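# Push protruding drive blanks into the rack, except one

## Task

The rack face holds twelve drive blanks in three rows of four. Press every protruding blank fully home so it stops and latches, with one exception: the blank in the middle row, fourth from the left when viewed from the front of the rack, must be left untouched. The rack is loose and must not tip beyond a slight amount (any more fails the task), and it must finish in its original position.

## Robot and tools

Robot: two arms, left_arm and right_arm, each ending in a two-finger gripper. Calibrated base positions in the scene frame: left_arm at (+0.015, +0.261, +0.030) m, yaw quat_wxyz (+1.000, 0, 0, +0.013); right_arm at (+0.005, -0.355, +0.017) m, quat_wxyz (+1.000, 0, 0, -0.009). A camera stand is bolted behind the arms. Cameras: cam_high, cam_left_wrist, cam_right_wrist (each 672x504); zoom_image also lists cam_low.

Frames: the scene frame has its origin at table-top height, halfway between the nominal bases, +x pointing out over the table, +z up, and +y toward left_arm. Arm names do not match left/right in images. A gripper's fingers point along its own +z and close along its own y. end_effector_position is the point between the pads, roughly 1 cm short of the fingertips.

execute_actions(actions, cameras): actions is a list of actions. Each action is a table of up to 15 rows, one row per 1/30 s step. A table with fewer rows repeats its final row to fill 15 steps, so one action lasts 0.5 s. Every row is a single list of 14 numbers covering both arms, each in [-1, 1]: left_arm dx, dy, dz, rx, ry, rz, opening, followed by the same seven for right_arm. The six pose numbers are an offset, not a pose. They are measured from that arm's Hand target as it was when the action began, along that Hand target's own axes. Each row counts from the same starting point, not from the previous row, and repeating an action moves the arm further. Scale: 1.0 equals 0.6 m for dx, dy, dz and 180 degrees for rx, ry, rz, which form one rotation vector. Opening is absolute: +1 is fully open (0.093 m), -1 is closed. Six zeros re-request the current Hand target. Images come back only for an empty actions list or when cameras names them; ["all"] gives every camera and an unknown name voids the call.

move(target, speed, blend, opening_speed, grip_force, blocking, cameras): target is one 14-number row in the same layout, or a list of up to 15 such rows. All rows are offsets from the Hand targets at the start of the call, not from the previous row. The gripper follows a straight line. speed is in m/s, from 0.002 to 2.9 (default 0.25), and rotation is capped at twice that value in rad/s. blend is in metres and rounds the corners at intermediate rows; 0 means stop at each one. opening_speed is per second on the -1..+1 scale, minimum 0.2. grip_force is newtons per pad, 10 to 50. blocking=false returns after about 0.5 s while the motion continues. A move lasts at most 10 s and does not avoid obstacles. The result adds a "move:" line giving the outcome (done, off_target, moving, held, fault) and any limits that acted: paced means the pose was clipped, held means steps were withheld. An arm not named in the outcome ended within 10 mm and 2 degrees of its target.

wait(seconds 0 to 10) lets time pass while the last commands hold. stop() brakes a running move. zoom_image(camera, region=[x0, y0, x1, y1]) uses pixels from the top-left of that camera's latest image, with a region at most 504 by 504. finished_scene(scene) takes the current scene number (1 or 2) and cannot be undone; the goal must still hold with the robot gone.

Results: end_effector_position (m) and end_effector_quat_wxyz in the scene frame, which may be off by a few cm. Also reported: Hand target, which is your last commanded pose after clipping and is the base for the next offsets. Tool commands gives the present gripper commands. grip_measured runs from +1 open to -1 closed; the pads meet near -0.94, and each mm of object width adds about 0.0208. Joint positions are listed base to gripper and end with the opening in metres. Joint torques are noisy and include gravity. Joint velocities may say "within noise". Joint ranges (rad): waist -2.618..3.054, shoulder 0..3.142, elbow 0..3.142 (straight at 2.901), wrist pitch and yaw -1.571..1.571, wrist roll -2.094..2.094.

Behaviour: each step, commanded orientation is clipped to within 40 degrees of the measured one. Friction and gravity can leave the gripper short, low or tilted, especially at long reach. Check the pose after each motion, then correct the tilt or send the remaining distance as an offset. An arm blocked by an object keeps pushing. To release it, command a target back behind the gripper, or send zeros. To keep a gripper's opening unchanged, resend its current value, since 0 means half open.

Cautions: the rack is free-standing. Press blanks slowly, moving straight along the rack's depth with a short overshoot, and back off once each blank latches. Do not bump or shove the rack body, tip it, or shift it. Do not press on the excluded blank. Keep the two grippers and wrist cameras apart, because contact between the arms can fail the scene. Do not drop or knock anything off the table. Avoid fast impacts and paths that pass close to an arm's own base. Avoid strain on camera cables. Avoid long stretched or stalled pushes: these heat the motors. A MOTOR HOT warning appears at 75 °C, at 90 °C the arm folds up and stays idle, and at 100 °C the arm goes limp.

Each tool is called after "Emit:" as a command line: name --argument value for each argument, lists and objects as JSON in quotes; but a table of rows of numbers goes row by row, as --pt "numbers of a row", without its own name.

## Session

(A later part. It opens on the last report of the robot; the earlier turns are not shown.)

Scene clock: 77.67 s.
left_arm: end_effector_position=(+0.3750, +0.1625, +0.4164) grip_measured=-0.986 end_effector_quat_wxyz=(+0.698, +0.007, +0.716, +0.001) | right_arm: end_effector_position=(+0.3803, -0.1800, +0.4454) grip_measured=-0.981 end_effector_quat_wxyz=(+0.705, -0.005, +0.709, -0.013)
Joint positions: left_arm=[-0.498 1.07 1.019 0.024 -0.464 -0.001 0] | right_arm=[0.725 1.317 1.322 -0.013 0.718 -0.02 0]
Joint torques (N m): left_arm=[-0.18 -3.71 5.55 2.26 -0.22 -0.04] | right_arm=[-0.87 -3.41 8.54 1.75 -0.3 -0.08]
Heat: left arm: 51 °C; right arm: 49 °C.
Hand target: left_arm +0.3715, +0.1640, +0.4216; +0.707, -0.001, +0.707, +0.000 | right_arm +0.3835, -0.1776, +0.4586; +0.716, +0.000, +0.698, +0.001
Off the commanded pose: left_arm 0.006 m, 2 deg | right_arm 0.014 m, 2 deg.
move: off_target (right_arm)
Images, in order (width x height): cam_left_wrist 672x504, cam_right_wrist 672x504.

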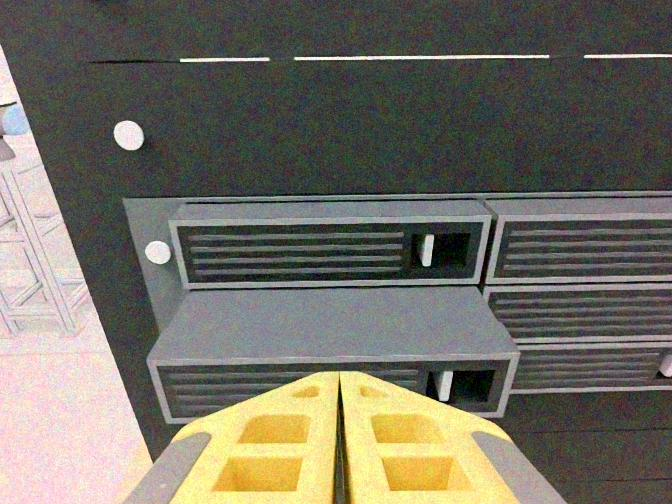

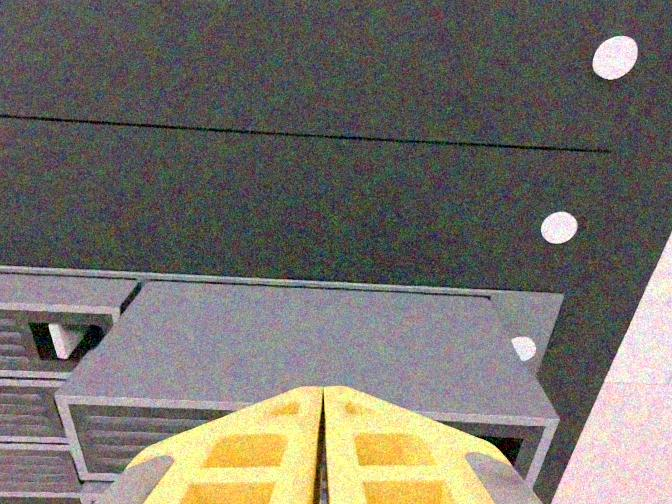

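Emit:
move --target '[0.015,-0.004,0.035,0,0,0,-1,0.008,0.0,-0.003,0,0,0,-1]' --speed 0.05 --cameras '["cam_left_wrist","cam_right_wrist"]'

Emit:
move --target '[-0.004,0.0,0.012,0,0,0,-1,0.0,0.0,0.022,0,0,0,-1]' --speed 0.05 --cameras '["cam_left_wrist","cam_right_wrist"]'

Scene clock: 86.33 s.
left_arm: end_effector_position=(+0.3901, +0.1624, +0.4138) grip_measured=-0.986 end_effector_quat_wxyz=(+0.704, -0.002, +0.710, +0.004) | right_arm: end_effector_position=(+0.3803, -0.1800, +0.4485) grip_measured=-0.981 end_effector_quat_wxyz=(+0.709, -0.002, +0.705, -0.009)
Joint positions: left_arm=[-0.478 1.123 1.019 0.096 -0.46 -0.001 0] | right_arm=[0.725 1.317 1.322 0.003 0.718 -0.02 0]
Joint torques (N m): left_arm=[0.84 -2.48 5.67 2.27 0.05 -0.04] | right_arm=[-0.59 -4.05 6.61 1.73 -0.26 -0.03]
Heat: left arm: 50 °C; right arm: 49 °C.
Hand target: left_arm +0.3925, +0.1616, +0.4126; +0.707, -0.001, +0.707, +0.000 | right_arm +0.3818, -0.1776, +0.4537; +0.716, +0.000, +0.698, +0.001
Off the commanded pose: left_arm 0.003 m, 1 deg | right_arm 0.006 m, 2 deg.
move: done
Images, in order (width x height): cam_left_wrist 672x504, cam_right_wrist 672x504.

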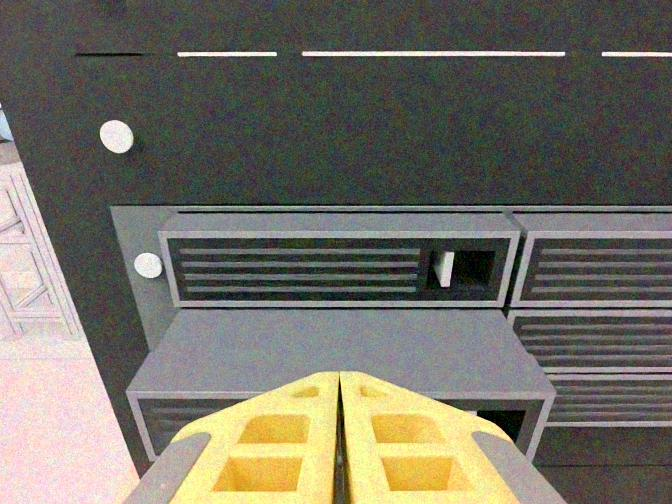

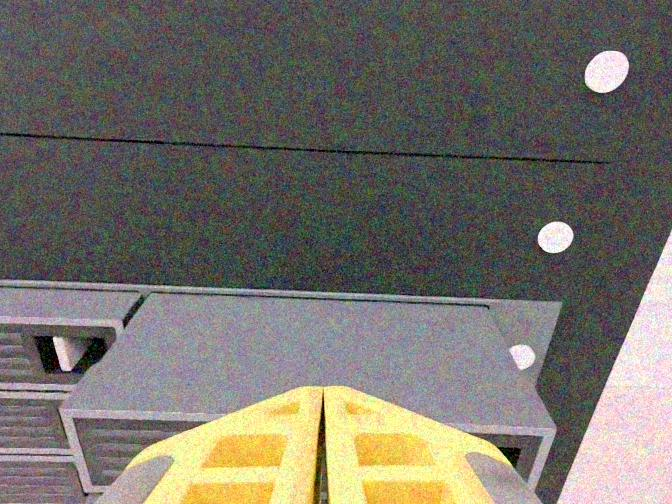

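Scene clock: 87.27 s.
left_arm: end_effector_position=(+0.3968, +0.1624, +0.4064) grip_measured=-0.986 end_effector_quat_wxyz=(+0.698, +0.001, +0.716, +0.007) | right_arm: end_effector_position=(+0.3920, -0.1799, +0.4407) grip_measured=-0.981 end_effector_quat_wxyz=(+0.705, -0.005, +0.709, -0.013)
Joint positions: left_arm=[-0.466 1.146 1.019 0.1 -0.449 -0.001 0] | right_arm=[0.699 1.347 1.325 0.013 0.693 -0.02 0]
Joint torques (N m): left_arm=[0.88 -2.44 7.58 2.26 0.06 -0.03] | right_arm=[-0.91 -3.66 8.57 1.74 -0.26 -0.04]
Heat: left arm: 50 °C; right arm: 49 °C.
Hand target: left_arm +0.3997, +0.1615, +0.4149; +0.707, -0.001, +0.707, +0.000 | right_arm +0.3951, -0.1775, +0.4539; +0.716, +0.000, +0.698, +0.001
Off the commanded pose: left_arm 0.009 m, 2 deg | right_arm 0.014 m, 2 deg.
move: off_target (right_arm)
Images, in order (width x height): cam_left_wrist 672x504, cam_right_wrist 672x504.

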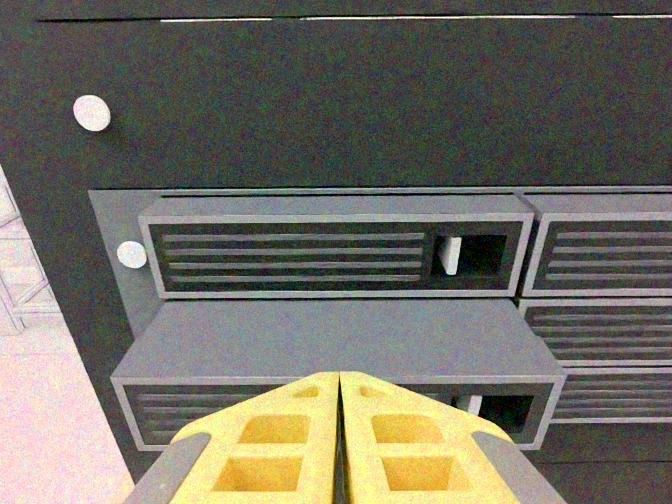

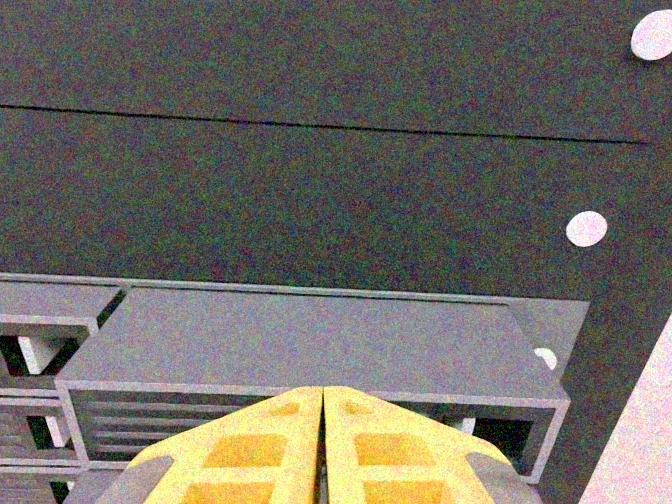

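Emit:
move --target '[0,0.0,0.012,0,0,0,-1,-0.003,0.0,-0.006,0,-0.002,0,-1]' --speed 0.05

Emit:
move --target '[0,0.0,0.012,0,0,0,-1,-0.003,-0.003,0.013,0,-0.002,0,-1]' --speed 0.05 --cameras '["cam_left_wrist","cam_right_wrist"]'

Scene clock: 93.53 s.
left_arm: end_effector_position=(+0.4037, +0.1624, +0.4021) grip_measured=-0.986 end_effector_quat_wxyz=(+0.695, +0.002, +0.719, +0.008) | right_arm: end_effector_position=(+0.3920, -0.1798, +0.4415) grip_measured=-0.981 end_effector_quat_wxyz=(+0.706, -0.006, +0.708, -0.013)
Joint positions: left_arm=[-0.454 1.17 1.024 0.11 -0.436 -0.001 0] | right_arm=[0.699 1.347 1.325 0.017 0.693 -0.024 0]
Joint torques (N m): left_arm=[0.87 -2.61 8.32 2.28 0.06 -0.03] | right_arm=[-0.2 -4.59 7.91 1.75 -0.19 -0.08]
Heat: left arm: 52 °C; right arm: 50 °C.
Hand target: left_arm +0.4069, +0.1616, +0.4150; +0.707, -0.001, +0.707, +0.000 | right_arm +0.3914, -0.1775, +0.4556; +0.718, +0.000, +0.696, +0.001
Off the commanded pose: left_arm 0.013 m, 2 deg | right_arm 0.014 m, 3 deg.
move: off_target (left_arm, right_arm)

Scene clock: 94.30 s.
left_arm: end_effector_position=(+0.4107, +0.1624, +0.4022) grip_measured=-0.986 end_effector_quat_wxyz=(+0.695, +0.002, +0.719, +0.008) | right_arm: end_effector_position=(+0.3960, -0.1820, +0.4439) grip_measured=-0.981 end_effector_quat_wxyz=(+0.708, -0.005, +0.706, -0.013)
Joint positions: left_arm=[-0.442 1.195 1.04 0.119 -0.424 -0.001 0] | right_arm=[0.685 1.354 1.333 0.026 0.68 -0.028 0]
Joint torques (N m): left_arm=[0.88 -2.81 8.32 2.29 0.06 -0.03] | right_arm=[-0.88 -3.6 8.53 1.78 -0.26 -0.06]
Heat: left arm: 52 °C; right arm: 50 °C.
Hand target: left_arm +0.4141, +0.1616, +0.4151; +0.707, -0.001, +0.707, +0.000 | right_arm +0.3992, -0.1794, +0.4576; +0.720, +0.000, +0.694, +0.001
Off the commanded pose: left_arm 0.013 m, 2 deg | right_arm 0.014 m, 3 deg.
move: off_target (left_arm, right_arm)
Images, in order (width x height): cam_left_wrist 672x504, cam_right_wrist 672x504.

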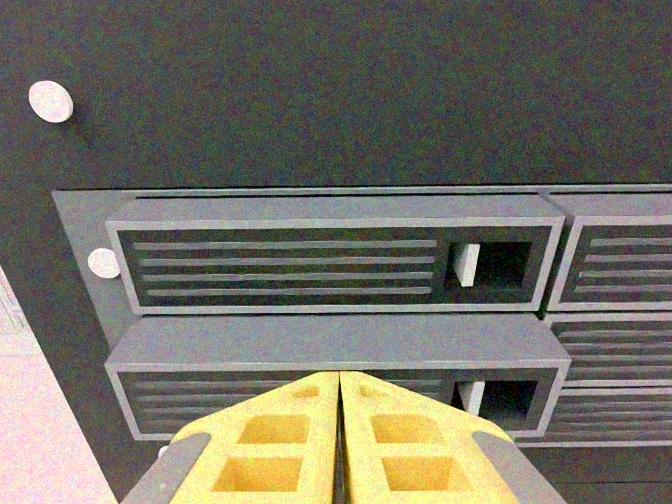

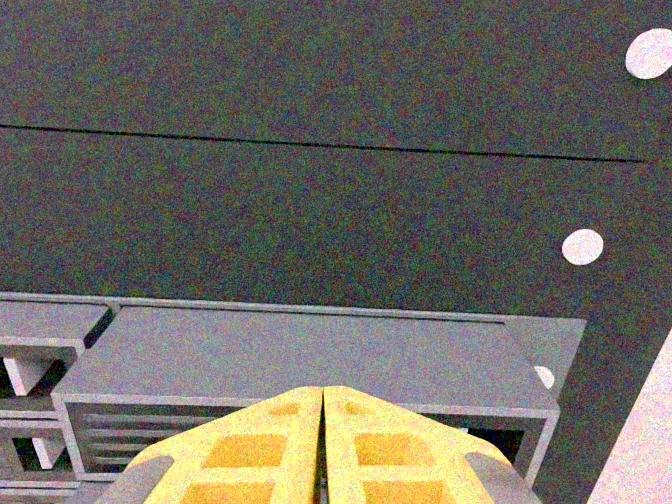

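Emit:
move --target '[0,0.0,0.027,0,0,0,-1,-0.003,0,0.013,0,0,0,-1]' --speed 0.04 --cameras '["cam_left_wrist","cam_right_wrist"]'

Scene clock: 97.33 s.
left_arm: end_effector_position=(+0.4259, +0.1626, +0.4023) grip_measured=-0.986 end_effector_quat_wxyz=(+0.695, +0.001, +0.719, +0.008) | right_arm: end_effector_position=(+0.4036, -0.1814, +0.4468) grip_measured=-0.981 end_effector_quat_wxyz=(+0.709, -0.004, +0.705, -0.012)
Joint positions: left_arm=[-0.419 1.25 1.077 0.136 -0.403 -0.001 0] | right_arm=[0.669 1.379 1.361 0.026 0.662 -0.028 0]
Joint torques (N m): left_arm=[0.98 -3.04 8.38 2.32 0.09 -0.03] | right_arm=[-0.7 -3.78 8.62 1.74 -0.29 -0.04]
Heat: left arm: 52 °C; right arm: 50 °C.
Hand target: left_arm +0.4303, +0.1616, +0.4150; +0.707, -0.001, +0.707, +0.000 | right_arm +0.4068, -0.1793, +0.4598; +0.720, +0.000, +0.694, +0.001
Off the commanded pose: left_arm 0.014 m, 2 deg | right_arm 0.013 m, 2 deg.
move: off_target (left_arm, right_arm)
Images, in order (width x height): cam_left_wrist 672x504, cam_right_wrist 672x504.

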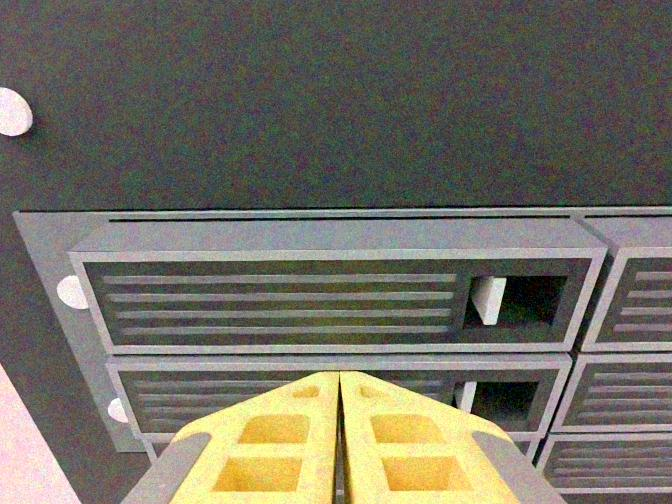

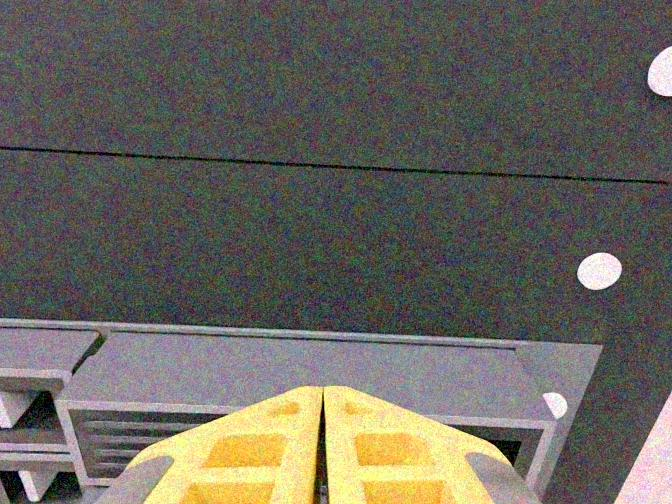

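Emit:
move --target '[0,0.0,0.024,0,0,0,-1,0,0,0.018,0,0,0,-1]' --speed 0.04 --cameras '["cam_left_wrist","cam_right_wrist"]'

Emit:
move --target '[0,0.0,-0.14,0,0,0,-1,0,0,0.018,0,0,0,-1]' --speed 0.06 --cameras '["cam_left_wrist","cam_right_wrist"]'

Scene clock: 100.27 s.
left_arm: end_effector_position=(+0.4291, +0.1623, +0.4030) grip_measured=-0.986 end_effector_quat_wxyz=(+0.691, +0.003, +0.723, +0.010) | right_arm: end_effector_position=(+0.4131, -0.1818, +0.4478) grip_measured=-0.981 end_effector_quat_wxyz=(+0.709, -0.004, +0.705, -0.013)
Joint positions: left_arm=[-0.415 1.263 1.1 0.114 -0.398 -0.001 0] | right_arm=[0.65 1.408 1.389 0.026 0.645 -0.028 0]
Joint torques (N m): left_arm=[2.19 -0.14 9.09 2.66 0.22 -0.02] | right_arm=[-1.05 -4.01 8.73 1.76 -0.33 -0.03]
Heat: left arm: 52 °C; right arm: 50 °C.
Hand target: left_arm +0.4447, +0.1616, +0.4149; +0.707, -0.001, +0.707, +0.000 | right_arm +0.4176, -0.1793, +0.4603; +0.720, +0.000, +0.694, +0.001
Off the commanded pose: left_arm 0.020 m, 3 deg | right_arm 0.013 m, 2 deg.
move: off_target (left_arm, right_arm)
Images, in order (width x height): cam_left_wrist 672x504, cam_right_wrist 672x504.

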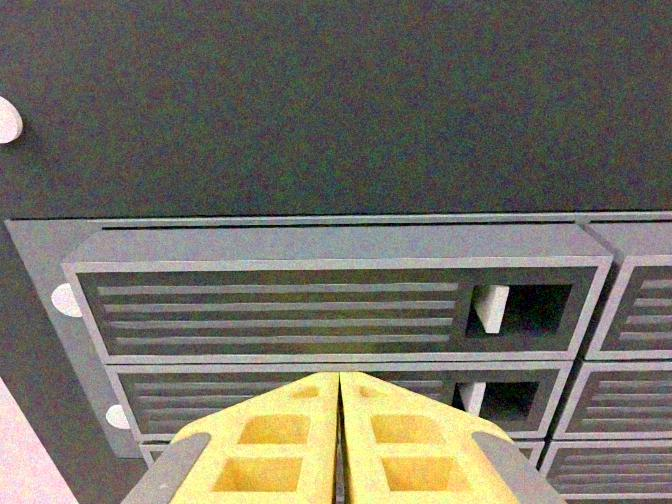

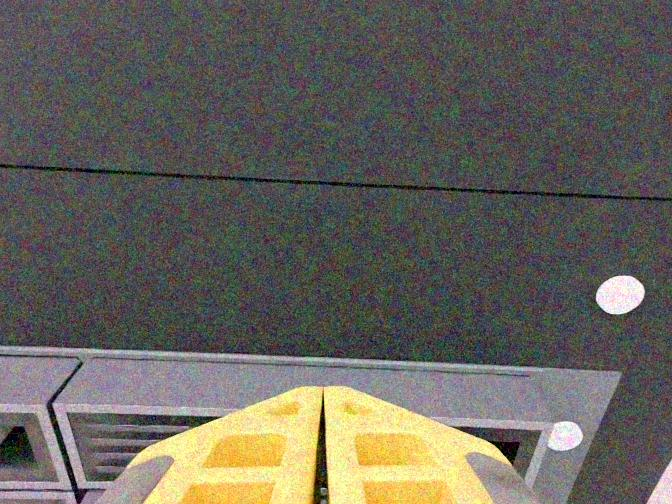

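Scene clock: 102.20 s.
left_arm: end_effector_position=(+0.3633, +0.1603, +0.4179) grip_measured=-0.986 end_effector_quat_wxyz=(+0.709, +0.001, +0.705, -0.004) | right_arm: end_effector_position=(+0.4139, -0.1817, +0.4483) grip_measured=-0.981 end_effector_quat_wxyz=(+0.705, -0.007, +0.709, -0.016)
Joint positions: left_arm=[-0.533 1.029 0.976 0.059 -0.5 -0.001 0] | right_arm=[0.649 1.413 1.408 -0.003 0.644 -0.028 0]
Joint torques (N m): left_arm=[-0.17 -3.07 5.44 1.99 -0.2 -0.03] | right_arm=[-2.55 -1.99 9.03 2.05 -0.51 -0.04]
Heat: left arm: 52 °C; right arm: 51 °C.
Hand target: left_arm +0.3607, +0.1615, +0.4150; +0.707, +0.000, +0.707, +0.000 | right_arm +0.4284, -0.1793, +0.4606; +0.720, +0.000, +0.694, +0.001
Off the commanded pose: left_arm 0.004 m, 1 deg | right_arm 0.019 m, 3 deg.
move: off_target (right_arm)
Images, in order (width x height): cam_left_wrist 672x504, cam_right_wrist 672x504.

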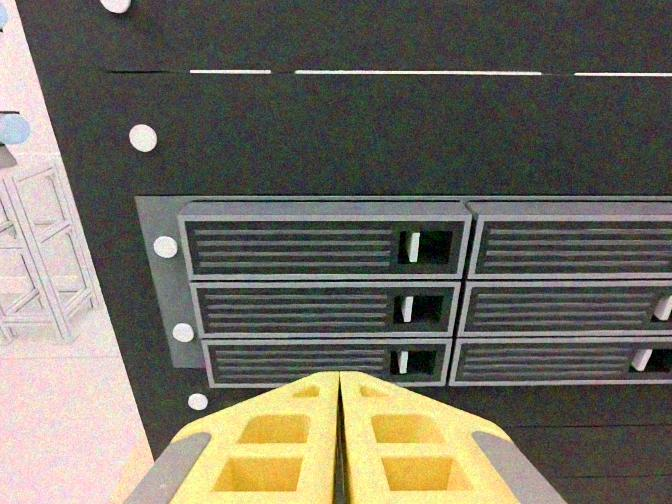

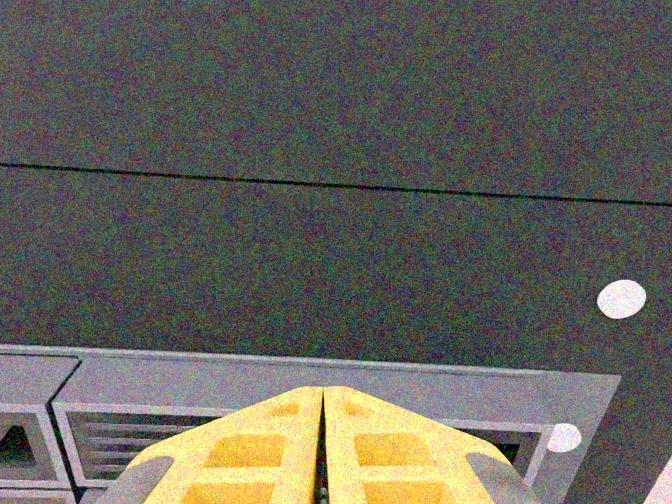

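Emit:
move --target '[0,0.0,-0.0,0,0,0,-1,0,0,0.01,0,0,0,-1]' --speed 0.04

Emit:
move --target '[0,0.0,-0.0,0,0,0,-1,0,0,-0.16,0,0,0,-1]' --speed 0.08 --cameras '["all"]'

Scene clock: 104.80 s.
left_arm: end_effector_position=(+0.3633, +0.1605, +0.4179) grip_measured=-0.986 end_effector_quat_wxyz=(+0.709, +0.001, +0.705, -0.004) | right_arm: end_effector_position=(+0.4144, -0.1817, +0.4483) grip_measured=-0.981 end_effector_quat_wxyz=(+0.701, -0.009, +0.712, -0.019)
Joint positions: left_arm=[-0.533 1.029 0.976 0.059 -0.5 -0.001 0] | right_arm=[0.648 1.417 1.421 -0.023 0.644 -0.028 0]
Joint torques (N m): left_arm=[-0.18 -3.06 5.41 2 -0.21 -0.03] | right_arm=[-3.38 -1.05 9.31 2.21 -0.62 -0.03]
Heat: left arm: 52 °C; right arm: 51 °C.
Hand target: left_arm +0.3607, +0.1615, +0.4150; +0.707, -0.001, +0.707, +0.000 | right_arm +0.4344, -0.1794, +0.4609; +0.720, +0.000, +0.694, +0.001
Off the commanded pose: left_arm 0.004 m, 1 deg | right_arm 0.024 m, 4 deg.
move: off_target (right_arm)

Scene clock: 106.63 s.
left_arm: end_effector_position=(+0.3633, +0.1605, +0.4179) grip_measured=-0.986 end_effector_quat_wxyz=(+0.709, +0.001, +0.705, -0.004) | right_arm: end_effector_position=(+0.3434, -0.1746, +0.4527) grip_measured=-0.981 end_effector_quat_wxyz=(+0.716, -0.007, +0.698, +0.000)
Joint positions: left_arm=[-0.533 1.029 0.976 0.059 -0.5 -0.001 0] | right_arm=[0.828 1.222 1.25 0.01 0.8 -0.038 0]
Joint torques (N m): left_arm=[-0.18 -3.06 5.45 2 -0.22 -0.04] | right_arm=[0.03 -5.12 5.9 1.45 0.01 -0.07]
Heat: left arm: 52 °C; right arm: 51 °C.
Hand target: left_arm +0.3607, +0.1615, +0.4150; +0.707, -0.001, +0.707, +0.000 | right_arm +0.3385, -0.1795, +0.4572; +0.720, -0.001, +0.694, +0.001
Off the commanded pose: left_arm 0.004 m, 1 deg | right_arm 0.008 m, 1 deg.
move: done

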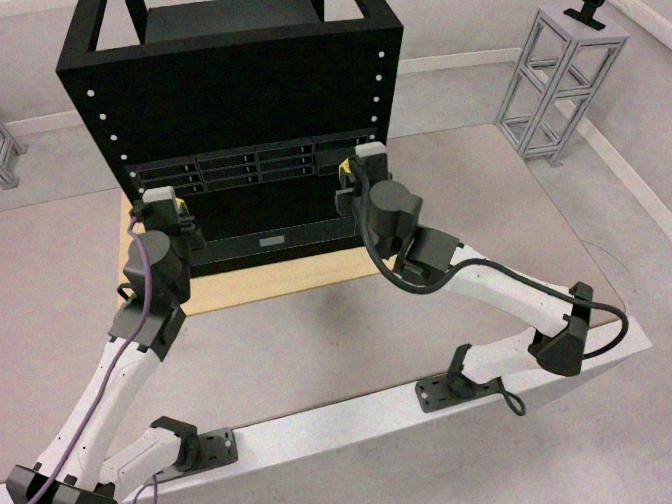

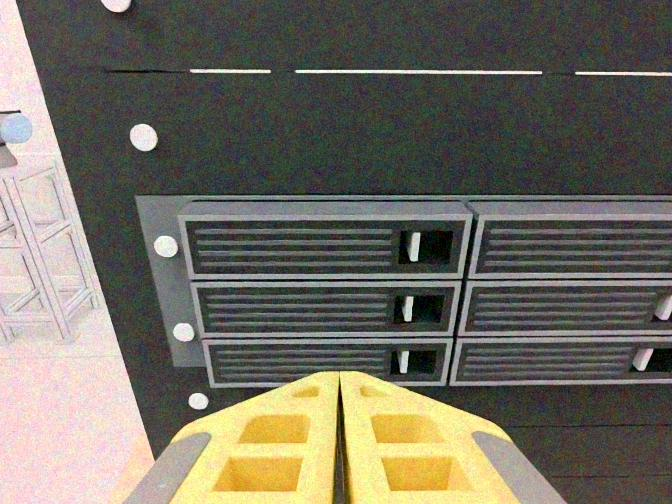

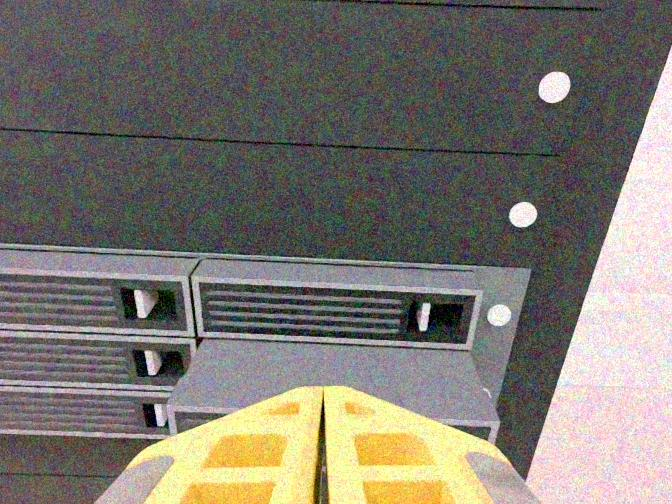

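Emit:
finished_scene --scene 2

The scene is finished: the task was done.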